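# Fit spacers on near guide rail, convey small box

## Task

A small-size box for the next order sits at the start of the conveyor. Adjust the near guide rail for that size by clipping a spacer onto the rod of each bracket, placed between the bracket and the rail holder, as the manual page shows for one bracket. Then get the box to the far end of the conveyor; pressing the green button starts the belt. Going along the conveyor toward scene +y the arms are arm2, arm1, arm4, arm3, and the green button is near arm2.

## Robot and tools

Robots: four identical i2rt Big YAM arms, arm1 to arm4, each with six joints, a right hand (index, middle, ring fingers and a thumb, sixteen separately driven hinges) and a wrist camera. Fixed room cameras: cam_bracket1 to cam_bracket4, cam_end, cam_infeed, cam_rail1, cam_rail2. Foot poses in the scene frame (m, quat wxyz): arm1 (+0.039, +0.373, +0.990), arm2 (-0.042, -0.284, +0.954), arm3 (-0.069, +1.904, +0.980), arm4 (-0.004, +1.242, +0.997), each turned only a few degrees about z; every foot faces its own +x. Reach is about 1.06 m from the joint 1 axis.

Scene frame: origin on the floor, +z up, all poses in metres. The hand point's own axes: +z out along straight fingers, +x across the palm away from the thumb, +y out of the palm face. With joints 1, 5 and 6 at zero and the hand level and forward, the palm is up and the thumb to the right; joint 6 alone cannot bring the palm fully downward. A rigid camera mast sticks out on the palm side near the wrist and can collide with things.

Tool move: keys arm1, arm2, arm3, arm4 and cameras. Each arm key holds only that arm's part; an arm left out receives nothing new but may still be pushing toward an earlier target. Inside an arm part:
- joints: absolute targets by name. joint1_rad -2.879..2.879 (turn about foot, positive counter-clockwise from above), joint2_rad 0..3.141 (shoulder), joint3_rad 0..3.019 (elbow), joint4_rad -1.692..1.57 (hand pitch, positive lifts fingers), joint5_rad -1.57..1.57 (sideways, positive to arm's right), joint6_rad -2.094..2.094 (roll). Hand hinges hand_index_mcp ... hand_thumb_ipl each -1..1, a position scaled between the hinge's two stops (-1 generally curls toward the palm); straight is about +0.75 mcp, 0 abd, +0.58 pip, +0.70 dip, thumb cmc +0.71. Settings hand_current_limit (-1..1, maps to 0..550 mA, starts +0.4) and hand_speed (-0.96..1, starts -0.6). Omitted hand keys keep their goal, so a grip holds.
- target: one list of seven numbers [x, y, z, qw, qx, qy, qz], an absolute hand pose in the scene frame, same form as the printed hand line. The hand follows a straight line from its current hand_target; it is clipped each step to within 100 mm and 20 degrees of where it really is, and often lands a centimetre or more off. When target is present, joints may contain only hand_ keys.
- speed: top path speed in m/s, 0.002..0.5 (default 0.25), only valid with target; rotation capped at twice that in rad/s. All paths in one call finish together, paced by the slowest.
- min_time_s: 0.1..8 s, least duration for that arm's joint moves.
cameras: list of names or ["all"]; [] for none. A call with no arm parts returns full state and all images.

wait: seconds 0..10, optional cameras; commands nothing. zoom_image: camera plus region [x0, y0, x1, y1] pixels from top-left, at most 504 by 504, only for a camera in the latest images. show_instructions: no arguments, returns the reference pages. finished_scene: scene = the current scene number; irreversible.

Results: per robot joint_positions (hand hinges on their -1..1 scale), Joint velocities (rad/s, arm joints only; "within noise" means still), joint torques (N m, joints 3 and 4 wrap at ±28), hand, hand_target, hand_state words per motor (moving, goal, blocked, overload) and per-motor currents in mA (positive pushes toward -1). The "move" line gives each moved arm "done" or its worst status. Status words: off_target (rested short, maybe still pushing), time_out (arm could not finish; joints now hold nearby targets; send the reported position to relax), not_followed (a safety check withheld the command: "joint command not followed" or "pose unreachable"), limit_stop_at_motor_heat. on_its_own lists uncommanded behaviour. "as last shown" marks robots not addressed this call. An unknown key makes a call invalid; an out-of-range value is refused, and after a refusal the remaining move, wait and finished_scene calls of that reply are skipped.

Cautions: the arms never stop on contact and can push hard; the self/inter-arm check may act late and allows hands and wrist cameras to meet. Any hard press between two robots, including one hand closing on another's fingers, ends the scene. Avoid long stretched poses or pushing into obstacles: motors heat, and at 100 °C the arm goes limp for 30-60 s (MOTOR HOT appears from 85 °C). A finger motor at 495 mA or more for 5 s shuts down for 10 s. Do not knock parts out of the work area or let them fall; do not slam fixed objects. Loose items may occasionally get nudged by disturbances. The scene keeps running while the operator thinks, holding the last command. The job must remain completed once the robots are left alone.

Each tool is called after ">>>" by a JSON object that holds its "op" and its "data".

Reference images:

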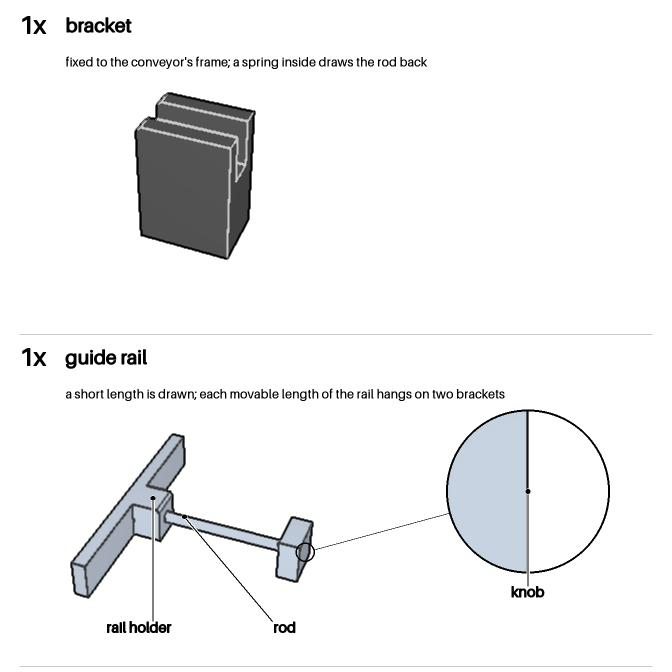

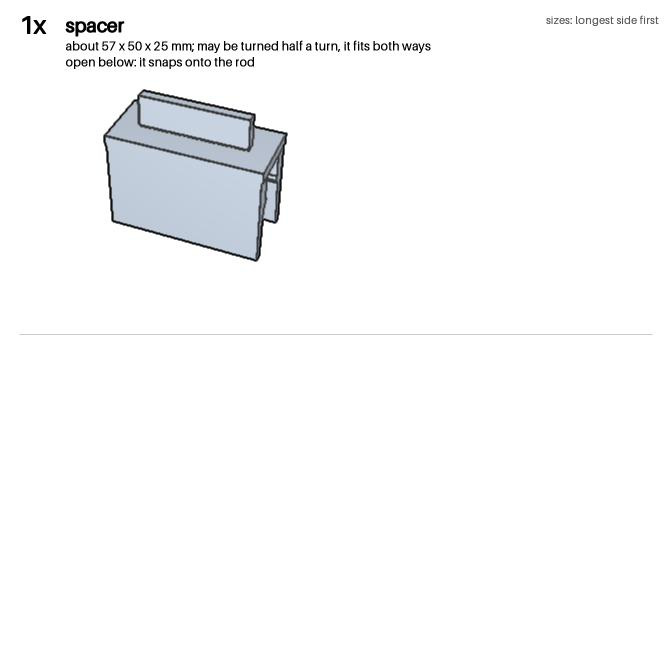

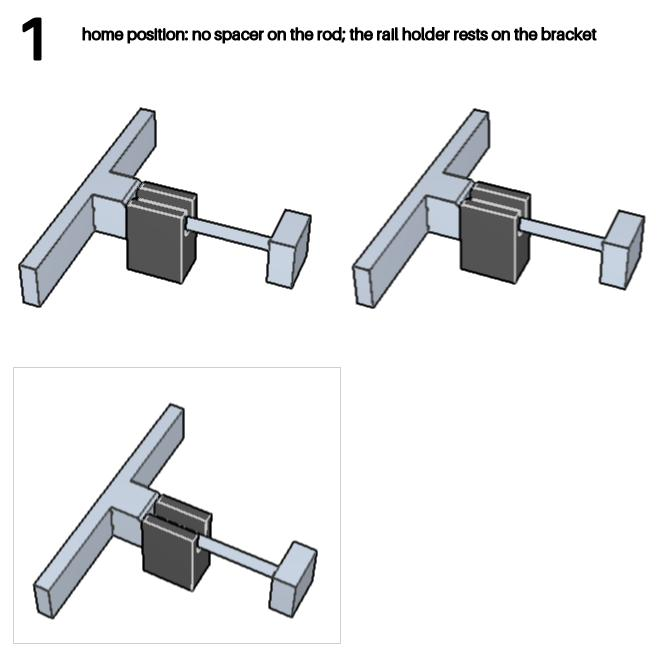

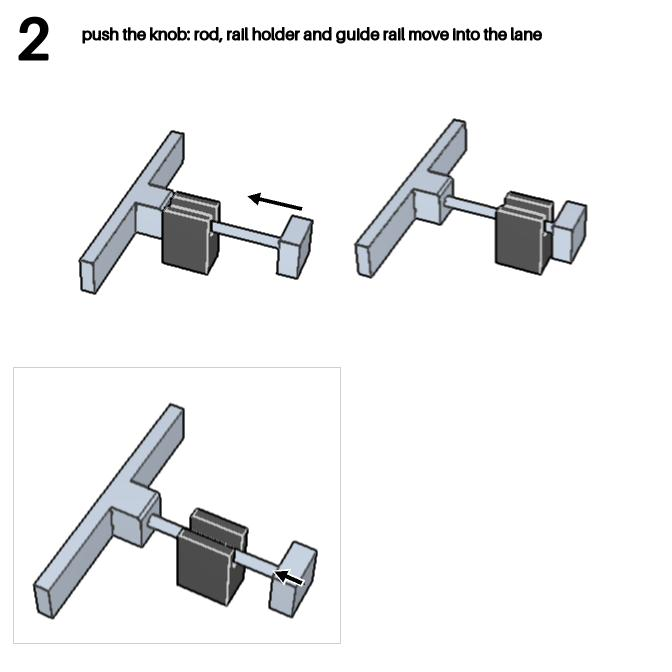

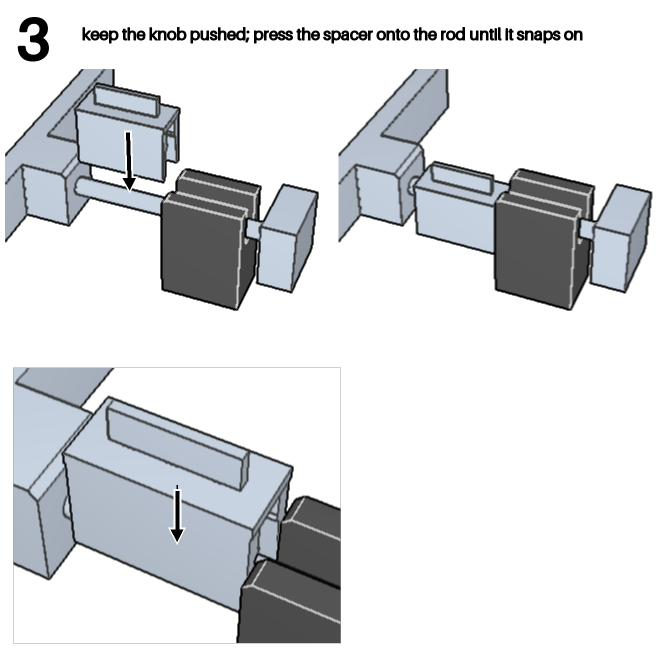

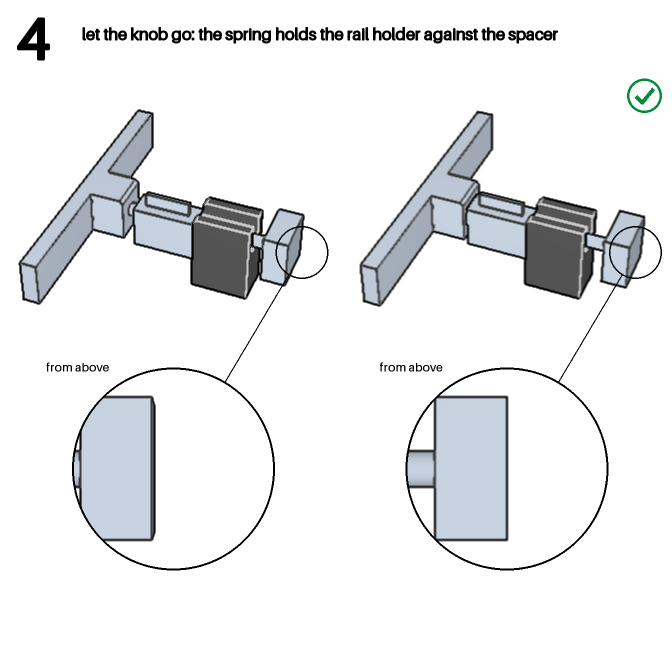

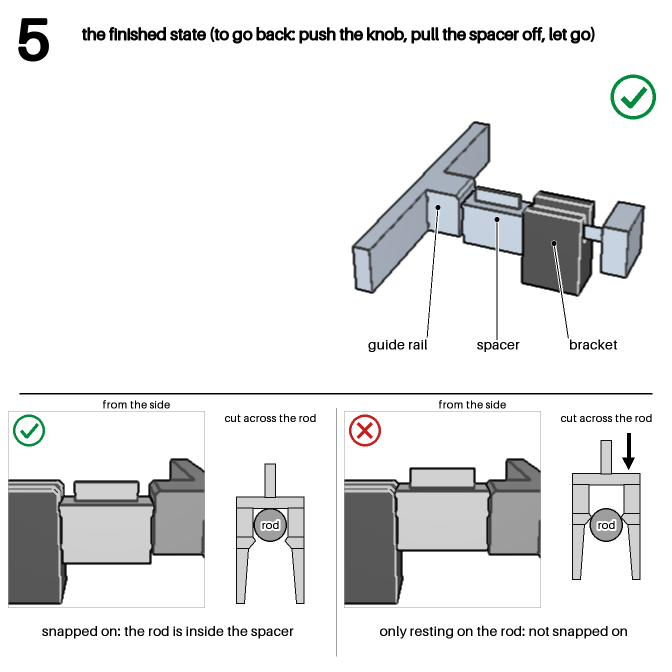

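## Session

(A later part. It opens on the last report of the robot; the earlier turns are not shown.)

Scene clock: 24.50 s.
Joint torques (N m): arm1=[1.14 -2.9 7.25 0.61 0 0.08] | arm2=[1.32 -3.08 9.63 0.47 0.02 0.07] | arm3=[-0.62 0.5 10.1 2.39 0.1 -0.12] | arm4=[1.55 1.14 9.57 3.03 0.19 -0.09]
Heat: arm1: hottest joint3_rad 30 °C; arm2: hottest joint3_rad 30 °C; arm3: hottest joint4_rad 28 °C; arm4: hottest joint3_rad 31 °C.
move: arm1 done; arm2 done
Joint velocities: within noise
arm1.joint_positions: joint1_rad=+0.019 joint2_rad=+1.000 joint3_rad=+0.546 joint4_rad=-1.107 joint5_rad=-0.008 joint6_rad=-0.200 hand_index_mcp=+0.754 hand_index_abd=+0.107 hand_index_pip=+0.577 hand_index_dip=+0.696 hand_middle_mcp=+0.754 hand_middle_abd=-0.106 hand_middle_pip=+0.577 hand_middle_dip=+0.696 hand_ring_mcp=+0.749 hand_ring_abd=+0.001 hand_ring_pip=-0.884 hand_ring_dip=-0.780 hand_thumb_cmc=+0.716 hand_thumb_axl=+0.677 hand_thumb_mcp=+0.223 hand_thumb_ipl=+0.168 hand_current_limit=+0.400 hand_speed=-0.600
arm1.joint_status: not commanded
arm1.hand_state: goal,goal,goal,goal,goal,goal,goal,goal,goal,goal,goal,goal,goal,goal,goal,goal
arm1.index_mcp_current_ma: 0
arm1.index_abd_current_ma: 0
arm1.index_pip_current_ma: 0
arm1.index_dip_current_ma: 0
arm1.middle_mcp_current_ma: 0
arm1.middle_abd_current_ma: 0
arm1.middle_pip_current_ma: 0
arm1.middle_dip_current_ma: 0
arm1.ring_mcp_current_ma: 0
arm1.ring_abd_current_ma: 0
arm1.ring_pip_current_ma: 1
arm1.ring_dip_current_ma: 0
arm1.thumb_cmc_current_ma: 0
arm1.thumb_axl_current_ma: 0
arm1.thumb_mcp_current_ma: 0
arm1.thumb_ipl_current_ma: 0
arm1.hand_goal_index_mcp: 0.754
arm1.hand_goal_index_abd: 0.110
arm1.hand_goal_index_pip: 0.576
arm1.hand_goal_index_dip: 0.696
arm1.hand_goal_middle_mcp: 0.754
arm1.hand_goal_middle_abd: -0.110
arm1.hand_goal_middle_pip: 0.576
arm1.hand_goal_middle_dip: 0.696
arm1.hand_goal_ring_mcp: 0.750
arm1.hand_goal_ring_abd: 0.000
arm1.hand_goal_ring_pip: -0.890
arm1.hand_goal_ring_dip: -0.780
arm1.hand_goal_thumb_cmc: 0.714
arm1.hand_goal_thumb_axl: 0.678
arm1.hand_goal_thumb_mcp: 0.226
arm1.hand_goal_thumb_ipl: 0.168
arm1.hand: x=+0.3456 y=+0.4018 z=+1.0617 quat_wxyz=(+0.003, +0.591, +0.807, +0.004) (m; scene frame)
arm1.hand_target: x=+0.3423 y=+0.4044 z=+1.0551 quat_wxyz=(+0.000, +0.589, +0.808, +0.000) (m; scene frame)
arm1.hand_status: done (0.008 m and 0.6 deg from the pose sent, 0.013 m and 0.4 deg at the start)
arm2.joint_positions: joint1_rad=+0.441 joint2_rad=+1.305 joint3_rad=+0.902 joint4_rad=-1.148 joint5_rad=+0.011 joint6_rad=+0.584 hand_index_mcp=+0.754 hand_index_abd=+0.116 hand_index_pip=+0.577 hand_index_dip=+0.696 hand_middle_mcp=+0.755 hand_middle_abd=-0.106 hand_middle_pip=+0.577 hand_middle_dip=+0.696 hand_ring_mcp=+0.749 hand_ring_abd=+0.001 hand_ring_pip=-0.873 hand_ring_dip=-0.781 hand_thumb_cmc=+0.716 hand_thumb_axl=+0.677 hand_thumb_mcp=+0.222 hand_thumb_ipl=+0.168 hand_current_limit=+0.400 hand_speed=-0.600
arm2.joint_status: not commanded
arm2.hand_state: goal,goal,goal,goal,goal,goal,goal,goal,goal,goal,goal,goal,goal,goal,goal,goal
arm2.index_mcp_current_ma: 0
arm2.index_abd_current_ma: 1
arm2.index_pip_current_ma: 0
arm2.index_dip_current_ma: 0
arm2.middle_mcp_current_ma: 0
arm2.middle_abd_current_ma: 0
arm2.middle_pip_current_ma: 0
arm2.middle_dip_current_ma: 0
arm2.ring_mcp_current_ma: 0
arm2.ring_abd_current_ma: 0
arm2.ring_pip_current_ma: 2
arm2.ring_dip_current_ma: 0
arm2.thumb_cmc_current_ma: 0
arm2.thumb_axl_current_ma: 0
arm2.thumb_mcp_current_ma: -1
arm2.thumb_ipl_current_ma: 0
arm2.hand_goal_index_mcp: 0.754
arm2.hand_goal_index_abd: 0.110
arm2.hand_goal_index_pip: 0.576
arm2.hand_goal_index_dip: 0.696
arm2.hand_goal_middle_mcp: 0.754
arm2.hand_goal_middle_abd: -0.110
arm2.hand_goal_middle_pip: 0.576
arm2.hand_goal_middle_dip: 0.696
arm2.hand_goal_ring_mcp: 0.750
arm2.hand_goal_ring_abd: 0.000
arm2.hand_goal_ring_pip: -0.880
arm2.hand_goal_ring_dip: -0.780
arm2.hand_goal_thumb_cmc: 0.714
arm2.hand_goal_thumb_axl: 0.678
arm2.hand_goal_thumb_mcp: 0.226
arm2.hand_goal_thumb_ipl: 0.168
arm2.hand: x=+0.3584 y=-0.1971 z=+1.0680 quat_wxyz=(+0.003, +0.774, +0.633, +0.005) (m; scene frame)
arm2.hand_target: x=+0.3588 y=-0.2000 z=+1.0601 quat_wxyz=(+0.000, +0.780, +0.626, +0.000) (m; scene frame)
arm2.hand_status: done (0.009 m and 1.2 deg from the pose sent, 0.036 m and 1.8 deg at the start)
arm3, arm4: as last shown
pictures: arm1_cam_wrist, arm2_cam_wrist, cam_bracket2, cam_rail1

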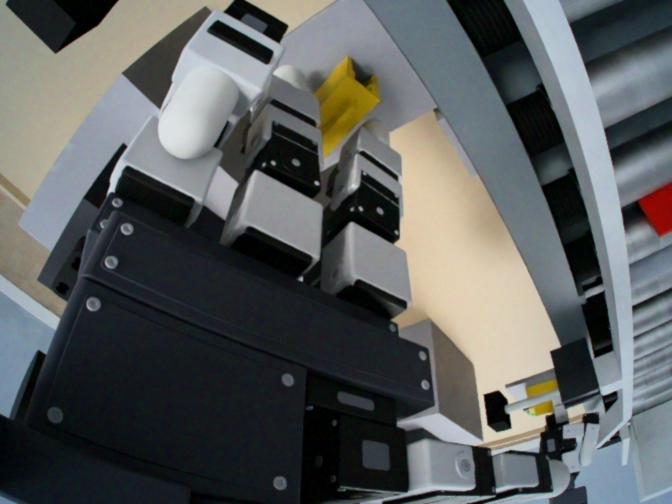

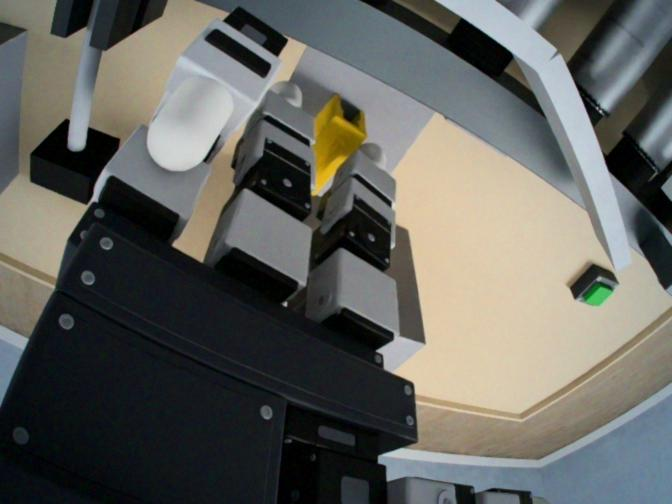

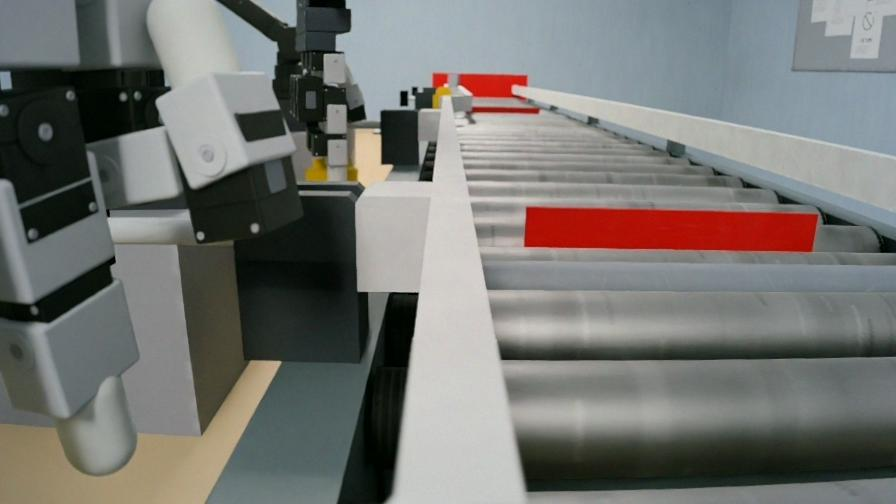

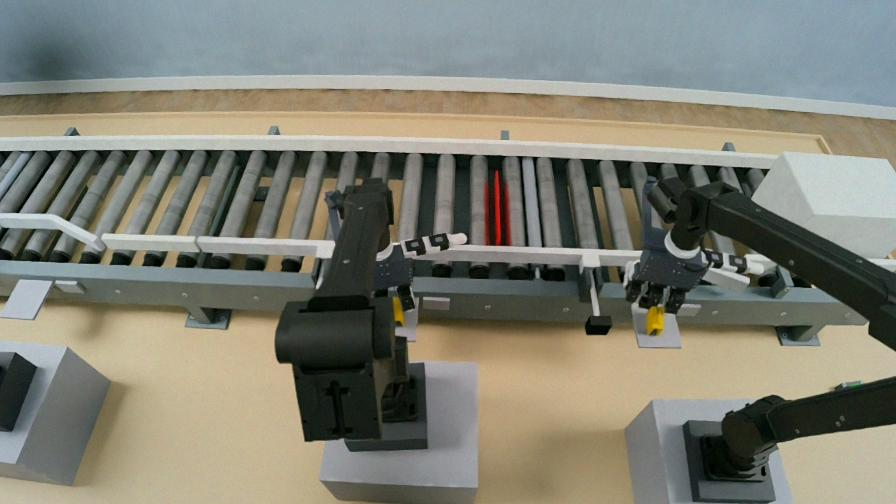

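>>> {"op": "move", "data": {"arm1": {"joints": {"hand_index_abd": -0.15, "hand_middle_abd": 0.15, "hand_current_limit": 0.7}}, "arm2": {"target": [0.358, -0.2, 1.10, 0, 0.7771, 0.6293, 0], "speed": 0.1}, "cameras": []}}

>>> {"op": "move", "data": {"arm2": {"target": [0.338, -0.201, 1.09, 0, 0.7771, 0.6293, 0], "speed": 0.1}, "cameras": ["arm1_cam_wrist", "arm2_cam_wrist", "cam_bracket2", "cam_rail1"]}}

>>> {"op": "zoom_image", "data": {"camera": "arm2_cam_wrist", "region": [290, 50, 410, 170]}}

>>> {"op": "zoom_image", "data": {"camera": "arm1_cam_wrist", "region": [290, 40, 410, 160]}}

Scene clock: 26.23 s.
Joint torques (N m): arm1=[1.14 -3.31 7.23 0.62 0.01 0.09] | arm2=[0.44 -4.48 13.76 -0.54 0 -0.06] | arm3=[-0.67 0.5 10.09 2.39 0.11 -0.12] | arm4=[1.49 1.08 9.61 3.06 0.19 -0.1]
Heat: arm1: hottest joint3_rad 30 °C; arm2: hottest joint3_rad 30 °C; arm3: hottest joint4_rad 28 °C; arm4: hottest joint3_rad 31 °C.
move: arm1 off_target; arm2 off_target
Joint velocities: within noise
arm1.joint_positions: joint1_rad=+0.019 joint2_rad=+1.000 joint3_rad=+0.546 joint4_rad=-1.107 joint5_rad=-0.008 joint6_rad=-0.200 hand_index_mcp=+0.753 hand_index_abd=-0.009 hand_index_pip=+0.577 hand_index_dip=+0.696 hand_middle_mcp=+0.754 hand_middle_abd=+0.012 hand_middle_pip=+0.577 hand_middle_dip=+0.696 hand_ring_mcp=+0.749 hand_ring_abd=+0.001 hand_ring_pip=-0.884 hand_ring_dip=-0.780 hand_thumb_cmc=+0.716 hand_thumb_axl=+0.677 hand_thumb_mcp=+0.223 hand_thumb_ipl=+0.168 hand_current_limit=+0.700 hand_speed=-0.600
arm1.joint_status: hand_index_abd off_target (ended at -0.009, target -0.150); hand_middle_abd off_target (ended at +0.012, target +0.150); the others done
arm1.hand_state: goal,blocked,goal,goal,goal,blocked,goal,goal,goal,goal,goal,goal,goal,goal,goal,goal
arm1.index_mcp_current_ma: 0
arm1.index_abd_current_ma: 224
arm1.index_pip_current_ma: 0
arm1.index_dip_current_ma: 0
arm1.middle_mcp_current_ma: 0
arm1.middle_abd_current_ma: -215
arm1.middle_pip_current_ma: 0
arm1.middle_dip_current_ma: 0
arm1.ring_mcp_current_ma: 0
arm1.ring_abd_current_ma: 0
arm1.ring_pip_current_ma: 1
arm1.ring_dip_current_ma: 0
arm1.thumb_cmc_current_ma: 0
arm1.thumb_axl_current_ma: 0
arm1.thumb_mcp_current_ma: 0
arm1.thumb_ipl_current_ma: 0
arm1.hand_goal_index_mcp: 0.754
arm1.hand_goal_index_abd: -0.150
arm1.hand_goal_index_pip: 0.576
arm1.hand_goal_index_dip: 0.696
arm1.hand_goal_middle_mcp: 0.754
arm1.hand_goal_middle_abd: 0.150
arm1.hand_goal_middle_pip: 0.576
arm1.hand_goal_middle_dip: 0.696
arm1.hand_goal_ring_mcp: 0.750
arm1.hand_goal_ring_abd: 0.000
arm1.hand_goal_ring_pip: -0.890
arm1.hand_goal_ring_dip: -0.780
arm1.hand_goal_thumb_cmc: 0.714
arm1.hand_goal_thumb_axl: 0.678
arm1.hand_goal_thumb_mcp: 0.226
arm1.hand_goal_thumb_ipl: 0.168
arm1.hand: x=+0.3456 y=+0.4018 z=+1.0616 quat_wxyz=(+0.003, +0.591, +0.807, +0.003) (m; scene frame)
arm1.hand_target: x=+0.3423 y=+0.4044 z=+1.0551 quat_wxyz=(+0.000, +0.589, +0.808, +0.000) (m; scene frame)
arm1.hand_status: not commanded
arm2.joint_positions: joint1_rad=+0.441 joint2_rad=+1.278 joint3_rad=+0.926 joint4_rad=-1.243 joint5_rad=+0.011 joint6_rad=+0.584 hand_index_mcp=+0.754 hand_index_abd=+0.113 hand_index_pip=+0.577 hand_index_dip=+0.696 hand_middle_mcp=+0.755 hand_middle_abd=-0.106 hand_middle_pip=+0.577 hand_middle_dip=+0.696 hand_ring_mcp=+0.749 hand_ring_abd=+0.001 hand_ring_pip=-0.873 hand_ring_dip=-0.781 hand_thumb_cmc=+0.716 hand_thumb_axl=+0.677 hand_thumb_mcp=+0.222 hand_thumb_ipl=+0.168 hand_current_limit=+0.400 hand_speed=-0.600
arm2.joint_status: not commanded
arm2.hand_state: goal,goal,goal,goal,goal,goal,goal,goal,goal,goal,goal,goal,goal,goal,goal,goal
arm2.index_mcp_current_ma: 0
arm2.index_abd_current_ma: 0
arm2.index_pip_current_ma: 0
arm2.index_dip_current_ma: 0
arm2.middle_mcp_current_ma: 0
arm2.middle_abd_current_ma: 0
arm2.middle_pip_current_ma: 0
arm2.middle_dip_current_ma: 0
arm2.ring_mcp_current_ma: 0
arm2.ring_abd_current_ma: 0
arm2.ring_pip_current_ma: 2
arm2.ring_dip_current_ma: 0
arm2.thumb_cmc_current_ma: 0
arm2.thumb_axl_current_ma: 0
arm2.thumb_mcp_current_ma: -1
arm2.thumb_ipl_current_ma: 0
arm2.hand_goal_index_mcp: 0.754
arm2.hand_goal_index_abd: 0.110
arm2.hand_goal_index_pip: 0.576
arm2.hand_goal_index_dip: 0.696
arm2.hand_goal_middle_mcp: 0.754
arm2.hand_goal_middle_abd: -0.110
arm2.hand_goal_middle_pip: 0.576
arm2.hand_goal_middle_dip: 0.696
arm2.hand_goal_ring_mcp: 0.750
arm2.hand_goal_ring_abd: 0.000
arm2.hand_goal_ring_pip: -0.880
arm2.hand_goal_ring_dip: -0.780
arm2.hand_goal_thumb_cmc: 0.714
arm2.hand_goal_thumb_axl: 0.678
arm2.hand_goal_thumb_mcp: 0.226
arm2.hand_goal_thumb_ipl: 0.168
arm2.hand: x=+0.3456 y=-0.2024 z=+1.0828 quat_wxyz=(-0.004, +0.774, +0.633, -0.016) (m; scene frame)
arm2.hand_target: x=+0.3574 y=-0.2001 z=+1.0999 quat_wxyz=(+0.000, +0.777, +0.629, +0.000) (m; scene frame)
arm2.hand_status: off_target (0.021 m and 2.0 deg from the pose sent, 0.032 m and 0.8 deg at the start)
arm3, arm4: as last shown
pictures: none
No camera images: "cameras" was empty.

Scene clock: 27.20 s.
Joint torques (N m): arm1=[0.79 -3.25 7.23 0.69 0.02 0.09] | arm2=[2.55 -3.14 9.78 0.62 0.05 0.13] | arm3=[-0.67 0.5 10.1 2.4 0.11 -0.12] | arm4=[1.38 1.03 9.57 3.02 0.2 -0.1]
Heat: arm1: hottest joint3_rad 30 °C; arm2: hottest joint3_rad 30 °C; arm3: hottest joint4_rad 28 °C; arm4: hottest joint3_rad 31 °C.
move: arm2 done
Joint velocities: within noise
arm1: as last shown
arm2.joint_positions: joint1_rad=+0.446 joint2_rad=+1.238 joint3_rad=+0.908 joint4_rad=-1.242 joint5_rad=+0.011 joint6_rad=+0.594 hand_index_mcp=+0.754 hand_index_abd=+0.113 hand_index_pip=+0.577 hand_index_dip=+0.696 hand_middle_mcp=+0.755 hand_middle_abd=-0.106 hand_middle_pip=+0.577 hand_middle_dip=+0.696 hand_ring_mcp=+0.749 hand_ring_abd=+0.001 hand_ring_pip=-0.873 hand_ring_dip=-0.781 hand_thumb_cmc=+0.716 hand_thumb_axl=+0.677 hand_thumb_mcp=+0.222 hand_thumb_ipl=+0.168 hand_current_limit=+0.400 hand_speed=-0.600
arm2.joint_status: not commanded
arm2.hand_state: goal,goal,goal,goal,goal,goal,goal,goal,goal,goal,goal,goal,goal,goal,goal,goal
arm2.index_mcp_current_ma: 0
arm2.index_abd_current_ma: 0
arm2.index_pip_current_ma: 0
arm2.index_dip_current_ma: 0
arm2.middle_mcp_current_ma: 0
arm2.middle_abd_current_ma: 0
arm2.middle_pip_current_ma: 0
arm2.middle_dip_current_ma: 0
arm2.ring_mcp_current_ma: 0
arm2.ring_abd_current_ma: 0
arm2.ring_pip_current_ma: 2
arm2.ring_dip_current_ma: 0
arm2.thumb_cmc_current_ma: 0
arm2.thumb_axl_current_ma: 0
arm2.thumb_mcp_current_ma: -1
arm2.thumb_ipl_current_ma: 0
arm2.hand_goal_index_mcp: 0.754
arm2.hand_goal_index_abd: 0.110
arm2.hand_goal_index_pip: 0.576
arm2.hand_goal_index_dip: 0.696
arm2.hand_goal_middle_mcp: 0.754
arm2.hand_goal_middle_abd: -0.110
arm2.hand_goal_middle_pip: 0.576
arm2.hand_goal_middle_dip: 0.696
arm2.hand_goal_ring_mcp: 0.750
arm2.hand_goal_ring_abd: 0.000
arm2.hand_goal_ring_pip: -0.880
arm2.hand_goal_ring_dip: -0.780
arm2.hand_goal_thumb_cmc: 0.714
arm2.hand_goal_thumb_axl: 0.678
arm2.hand_goal_thumb_mcp: 0.226
arm2.hand_goal_thumb_ipl: 0.168
arm2.hand: x=+0.3385 y=-0.2038 z=+1.0897 quat_wxyz=(+0.000, +0.776, +0.631, -0.005) (m; scene frame)
arm2.hand_target: x=+0.3380 y=-0.2010 z=+1.0900 quat_wxyz=(+0.000, +0.777, +0.629, +0.000) (m; scene frame)
arm2.hand_status: done (0.003 m and 0.7 deg from the pose sent, 0.011 m and 2.0 deg at the start)
arm3.joint_positions: joint1_rad=+0.019 joint2_rad=+0.621 joint3_rad=+1.445 joint4_rad=-1.172 joint5_rad=+0.010 joint6_rad=+1.142 hand_index_mcp=+0.755 hand_index_abd=+0.001 hand_index_pip=+0.577 hand_index_dip=+0.696 hand_middle_mcp=+0.755 hand_middle_abd=+0.001 hand_middle_pip=+0.577 hand_middle_dip=+0.696 hand_ring_mcp=+0.755 hand_ring_abd=+0.001 hand_ring_pip=+0.577 hand_ring_dip=+0.696 hand_thumb_cmc=+0.715 hand_thumb_axl=+0.677 hand_thumb_mcp=+0.226 hand_thumb_ipl=+0.168 hand_current_limit=+0.400 hand_speed=-0.600
arm3.joint_status: not commanded
arm3.hand_state: goal,goal,goal,goal,goal,goal,goal,goal,goal,goal,goal,goal,goal,goal,goal,goal
arm3.index_mcp_current_ma: 1
arm3.index_abd_current_ma: 1
arm3.index_pip_current_ma: 1
arm3.index_dip_current_ma: 0
arm3.middle_mcp_current_ma: 1
arm3.middle_abd_current_ma: 1
arm3.middle_pip_current_ma: 1
arm3.middle_dip_current_ma: 0
arm3.ring_mcp_current_ma: 1
arm3.ring_abd_current_ma: 1
arm3.ring_pip_current_ma: 1
arm3.ring_dip_current_ma: 0
arm3.thumb_cmc_current_ma: 1
arm3.thumb_axl_current_ma: -1
arm3.thumb_mcp_current_ma: 0
arm3.thumb_ipl_current_ma: 0
arm3.hand_goal_index_mcp: 0.754
arm3.hand_goal_index_abd: 0.000
arm3.hand_goal_index_pip: 0.576
arm3.hand_goal_index_dip: 0.696
arm3.hand_goal_middle_mcp: 0.754
arm3.hand_goal_middle_abd: 0.000
arm3.hand_goal_middle_pip: 0.576
arm3.hand_goal_middle_dip: 0.696
arm3.hand_goal_ring_mcp: 0.754
arm3.hand_goal_ring_abd: 0.000
arm3.hand_goal_ring_pip: 0.576
arm3.hand_goal_ring_dip: 0.696
arm3.hand_goal_thumb_cmc: 0.714
arm3.hand_goal_thumb_axl: 0.678
arm3.hand_goal_thumb_mcp: 0.226
arm3.hand_goal_thumb_ipl: 0.168
arm3.hand: x=+0.1747 y=+1.8084 z=+1.5973 quat_wxyz=(+0.136, +0.802, +0.159, +0.560) (m; scene frame)
arm3.hand_target: x=+0.1704 y=+1.8085 z=+1.6097 quat_wxyz=(+0.138, +0.794, +0.157, +0.571) (m; scene frame)
arm3.hand_status: not commanded
arm4.joint_positions: joint1_rad=-0.043 joint2_rad=+0.636 joint3_rad=+1.375 joint4_rad=-1.276 joint5_rad=+0.075 joint6_rad=+1.112 hand_index_mcp=+0.755 hand_index_abd=+0.000 hand_index_pip=+0.577 hand_index_dip=+0.696 hand_middle_mcp=+0.755 hand_middle_abd=+0.000 hand_middle_pip=+0.577 hand_middle_dip=+0.696 hand_ring_mcp=+0.755 hand_ring_abd=+0.000 hand_ring_pip=+0.577 hand_ring_dip=+0.696 hand_thumb_cmc=+0.715 hand_thumb_axl=+0.677 hand_thumb_mcp=+0.226 hand_thumb_ipl=+0.168 hand_current_limit=+0.400 hand_speed=-0.600
arm4.joint_status: not commanded
arm4.hand_state: goal,goal,goal,goal,goal,goal,goal,goal,goal,goal,goal,goal,goal,goal,goal,goal
arm4.index_mcp_current_ma: 1
arm4.index_abd_current_ma: 0
arm4.index_pip_current_ma: 1
arm4.index_dip_current_ma: 0
arm4.middle_mcp_current_ma: 1
arm4.middle_abd_current_ma: 0
arm4.middle_pip_current_ma: 1
arm4.middle_dip_current_ma: 0
arm4.ring_mcp_current_ma: 1
arm4.ring_abd_current_ma: 0
arm4.ring_pip_current_ma: 1
arm4.ring_dip_current_ma: 0
arm4.thumb_cmc_current_ma: 1
arm4.thumb_axl_current_ma: -1
arm4.thumb_mcp_current_ma: 0
arm4.thumb_ipl_current_ma: -1
arm4.hand_goal_index_mcp: 0.754
arm4.hand_goal_index_abd: 0.000
arm4.hand_goal_index_pip: 0.576
arm4.hand_goal_index_dip: 0.696
arm4.hand_goal_middle_mcp: 0.754
arm4.hand_goal_middle_abd: 0.000
arm4.hand_goal_middle_pip: 0.576
arm4.hand_goal_middle_dip: 0.696
arm4.hand_goal_ring_mcp: 0.754
arm4.hand_goal_ring_abd: 0.000
arm4.hand_goal_ring_pip: 0.576
arm4.hand_goal_ring_dip: 0.696
arm4.hand_goal_thumb_cmc: 0.714
arm4.hand_goal_thumb_axl: 0.678
arm4.hand_goal_thumb_mcp: 0.226
arm4.hand_goal_thumb_ipl: 0.168
arm4.hand: x=+0.2482 y=+1.1532 z=+1.5596 quat_wxyz=(+0.136, +0.843, +0.196, +0.482) (m; scene frame)
arm4.hand_target: x=+0.2452 y=+1.1531 z=+1.5735 quat_wxyz=(+0.139, +0.835, +0.193, +0.495) (m; scene frame)
arm4.hand_status: not commanded
pictures: arm1_cam_wrist, arm2_cam_wrist, cam_bracket2, cam_rail1

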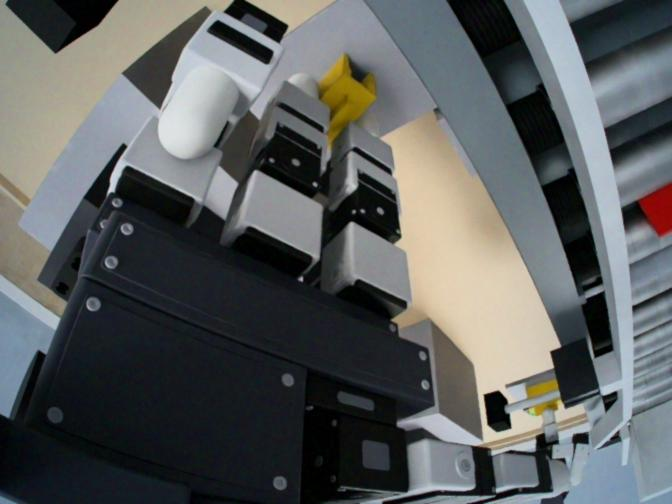

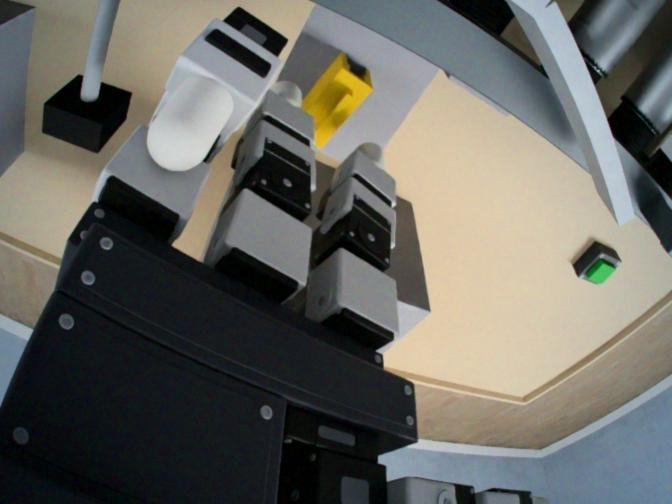

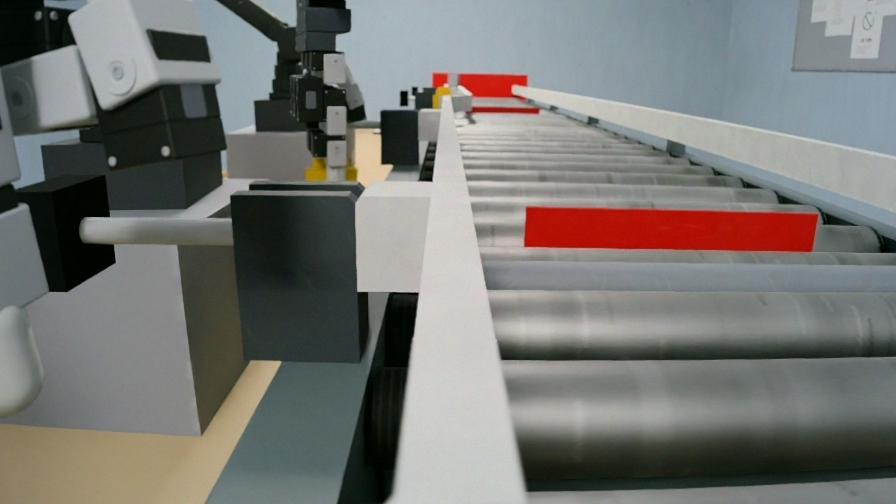

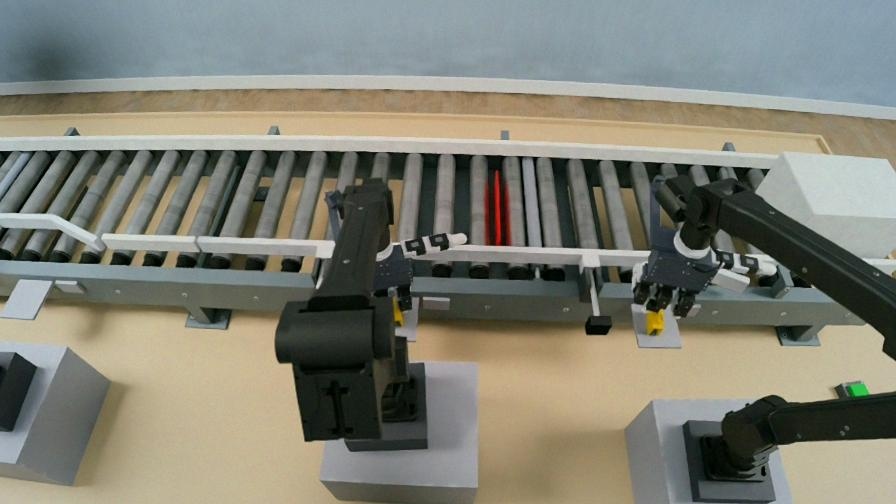

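Scaled by 4.200 from the camera's 672x504 image, which has a finer 960x720 frame.

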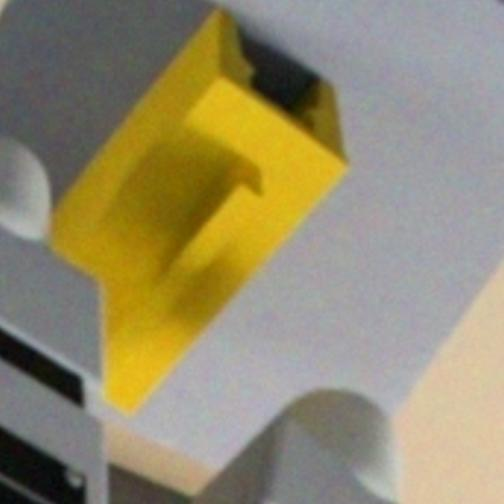

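Scaled by 4.200 from the camera's 672x504 image, which has a finer 960x720 frame.

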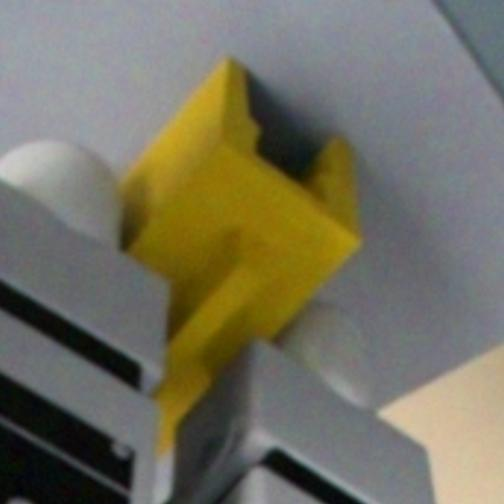

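>>> {"op": "move", "data": {"arm2": {"target": [0.3398, -0.1985, 1.053, 0, 0.776, 0.631, -0.003], "speed": 0.08}, "cameras": ["arm2_cam_wrist"]}}

Scene clock: 28.70 s.
Joint torques (N m): arm1=[1.03 -3.19 7.17 0.64 0 0.11] | arm2=[3.02 -2.61 9.63 0.65 0.04 0.08] | arm3=[-0.62 0.5 10.1 2.39 0.11 -0.12] | arm4=[1.38 1.14 9.62 3.02 0.2 -0.09]
Heat: arm1: hottest joint3_rad 30 °C; arm2: hottest joint3_rad 30 °C; arm3: hottest joint4_rad 28 °C; arm4: hottest joint3_rad 31 °C.
move: arm2 done
Joint velocities: within noise
arm1, arm3, arm4: as last shown
arm2.joint_positions: joint1_rad=+0.450 joint2_rad=+1.275 joint3_rad=+0.847 joint4_rad=-1.136 joint5_rad=+0.011 joint6_rad=+0.594 hand_index_mcp=+0.754 hand_index_abd=+0.113 hand_index_pip=+0.577 hand_index_dip=+0.696 hand_middle_mcp=+0.755 hand_middle_abd=-0.106 hand_middle_pip=+0.577 hand_middle_dip=+0.696 hand_ring_mcp=+0.749 hand_ring_abd=+0.001 hand_ring_pip=-0.873 hand_ring_dip=-0.781 hand_thumb_cmc=+0.716 hand_thumb_axl=+0.677 hand_thumb_mcp=+0.222 hand_thumb_ipl=+0.168 hand_current_limit=+0.400 hand_speed=-0.600
arm2.joint_status: not commanded
arm2.hand_state: goal,goal,goal,goal,goal,goal,goal,goal,goal,goal,goal,goal,goal,goal,goal,goal
arm2.index_mcp_current_ma: 0
arm2.index_abd_current_ma: 0
arm2.index_pip_current_ma: 0
arm2.index_dip_current_ma: 0
arm2.middle_mcp_current_ma: 0
arm2.middle_abd_current_ma: 0
arm2.middle_pip_current_ma: 0
arm2.middle_dip_current_ma: 0
arm2.ring_mcp_current_ma: 0
arm2.ring_abd_current_ma: 0
arm2.ring_pip_current_ma: 2
arm2.ring_dip_current_ma: 0
arm2.thumb_cmc_current_ma: 0
arm2.thumb_axl_current_ma: 0
arm2.thumb_mcp_current_ma: -1
arm2.thumb_ipl_current_ma: 0
arm2.hand_goal_index_mcp: 0.754
arm2.hand_goal_index_abd: 0.110
arm2.hand_goal_index_pip: 0.576
arm2.hand_goal_index_dip: 0.696
arm2.hand_goal_middle_mcp: 0.754
arm2.hand_goal_middle_abd: -0.110
arm2.hand_goal_middle_pip: 0.576
arm2.hand_goal_middle_dip: 0.696
arm2.hand_goal_ring_mcp: 0.750
arm2.hand_goal_ring_abd: 0.000
arm2.hand_goal_ring_pip: -0.880
arm2.hand_goal_ring_dip: -0.780
arm2.hand_goal_thumb_cmc: 0.714
arm2.hand_goal_thumb_axl: 0.678
arm2.hand_goal_thumb_mcp: 0.226
arm2.hand_goal_thumb_ipl: 0.168
arm2.hand: x=+0.3398 y=-0.2014 z=+1.0574 quat_wxyz=(+0.001, +0.774, +0.633, -0.002) (m; scene frame)
arm2.hand_target: x=+0.3398 y=-0.1985 z=+1.0531 quat_wxyz=(+0.000, +0.776, +0.631, -0.003) (m; scene frame)
arm2.hand_status: done (0.005 m and 0.3 deg from the pose sent, 0.037 m and 0.3 deg at the start)
pictures: arm2_cam_wrist

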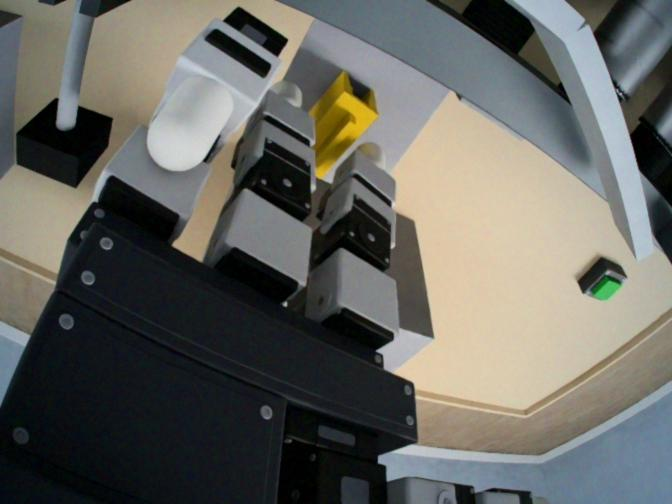

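>>> {"op": "zoom_image", "data": {"camera": "arm2_cam_wrist", "region": [280, 50, 420, 190]}}

Scaled by 3.600 from the camera's 672x504 image, which has a finer 960x720 frame.

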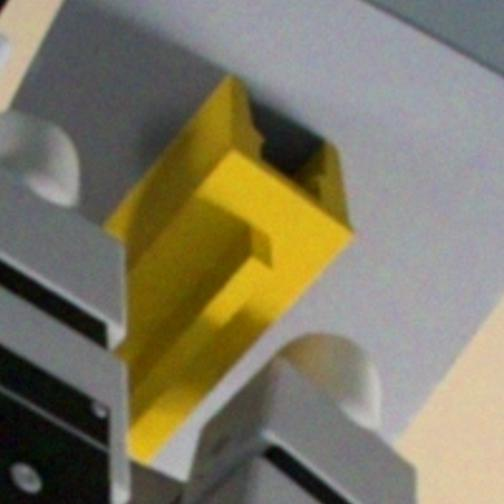

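>>> {"op": "move", "data": {"arm2": {"joints": {"hand_index_abd": -0.15, "hand_middle_abd": 0.15, "hand_current_limit": 0.7}}, "cameras": ["arm2_cam_wrist"]}}

>>> {"op": "zoom_image", "data": {"camera": "arm2_cam_wrist", "region": [280, 50, 420, 190]}}

Scene clock: 29.43 s.
Joint torques (N m): arm1=[0.85 -3.31 7.25 0.58 0.01 0.1] | arm2=[1.85 -3.6 9.72 0.68 0.13 0.14] | arm3=[-0.62 0.5 10.1 2.4 0.11 -0.12] | arm4=[1.38 1.14 9.58 3.04 0.19 -0.1]
Heat: arm1: hottest joint3_rad 30 °C; arm2: hottest joint3_rad 30 °C; arm3: hottest joint4_rad 28 °C; arm4: hottest joint3_rad 32 °C.
move: arm2 off_target
Joint velocities: within noise
arm1, arm3, arm4: as last shown
arm2.joint_positions: joint1_rad=+0.450 joint2_rad=+1.275 joint3_rad=+0.847 joint4_rad=-1.136 joint5_rad=+0.011 joint6_rad=+0.594 hand_index_mcp=+0.754 hand_index_abd=-0.004 hand_index_pip=+0.577 hand_index_dip=+0.696 hand_middle_mcp=+0.753 hand_middle_abd=+0.015 hand_middle_pip=+0.577 hand_middle_dip=+0.696 hand_ring_mcp=+0.749 hand_ring_abd=+0.001 hand_ring_pip=-0.873 hand_ring_dip=-0.781 hand_thumb_cmc=+0.716 hand_thumb_axl=+0.677 hand_thumb_mcp=+0.222 hand_thumb_ipl=+0.168 hand_current_limit=+0.700 hand_speed=-0.600
arm2.joint_status: hand_index_abd off_target (ended at -0.004, target -0.150); hand_middle_abd off_target (ended at +0.015, target +0.150); the others done
arm2.hand_state: goal,blocked,goal,goal,goal,blocked,goal,goal,goal,goal,goal,goal,goal,goal,goal,goal
arm2.index_mcp_current_ma: 0
arm2.index_abd_current_ma: 298
arm2.index_pip_current_ma: 0
arm2.index_dip_current_ma: 0
arm2.middle_mcp_current_ma: 0
arm2.middle_abd_current_ma: -258
arm2.middle_pip_current_ma: 0
arm2.middle_dip_current_ma: 0
arm2.ring_mcp_current_ma: 0
arm2.ring_abd_current_ma: 0
arm2.ring_pip_current_ma: 2
arm2.ring_dip_current_ma: 0
arm2.thumb_cmc_current_ma: 0
arm2.thumb_axl_current_ma: 0
arm2.thumb_mcp_current_ma: -1
arm2.thumb_ipl_current_ma: 0
arm2.hand_goal_index_mcp: 0.754
arm2.hand_goal_index_abd: -0.150
arm2.hand_goal_index_pip: 0.576
arm2.hand_goal_index_dip: 0.696
arm2.hand_goal_middle_mcp: 0.754
arm2.hand_goal_middle_abd: 0.150
arm2.hand_goal_middle_pip: 0.576
arm2.hand_goal_middle_dip: 0.696
arm2.hand_goal_ring_mcp: 0.750
arm2.hand_goal_ring_abd: 0.000
arm2.hand_goal_ring_pip: -0.880
arm2.hand_goal_ring_dip: -0.780
arm2.hand_goal_thumb_cmc: 0.714
arm2.hand_goal_thumb_axl: 0.678
arm2.hand_goal_thumb_mcp: 0.226
arm2.hand_goal_thumb_ipl: 0.168
arm2.hand: x=+0.3399 y=-0.2013 z=+1.0574 quat_wxyz=(+0.001, +0.774, +0.633, -0.002) (m; scene frame)
arm2.hand_target: x=+0.3398 y=-0.1985 z=+1.0531 quat_wxyz=(+0.000, +0.776, +0.631, -0.003) (m; scene frame)
arm2.hand_status: not commanded
pictures: arm2_cam_wrist

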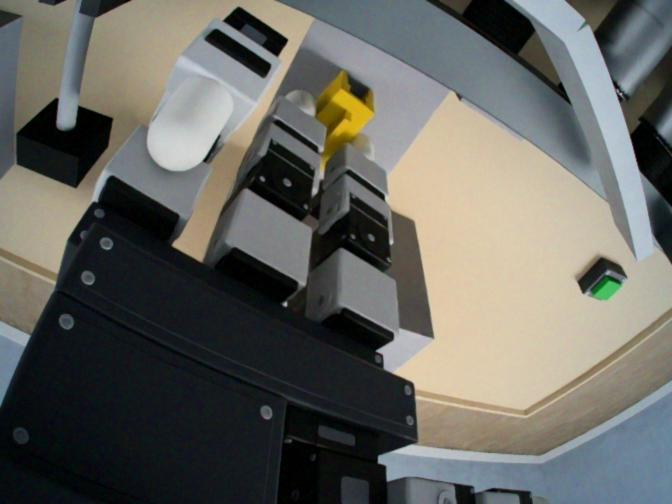

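Scaled by 3.600 from the camera's 672x504 image, which has a finer 960x720 frame.

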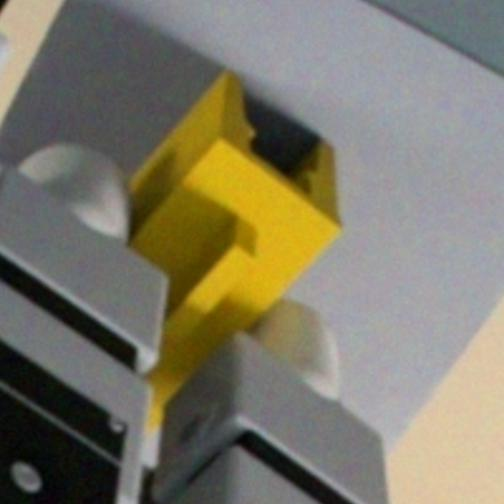

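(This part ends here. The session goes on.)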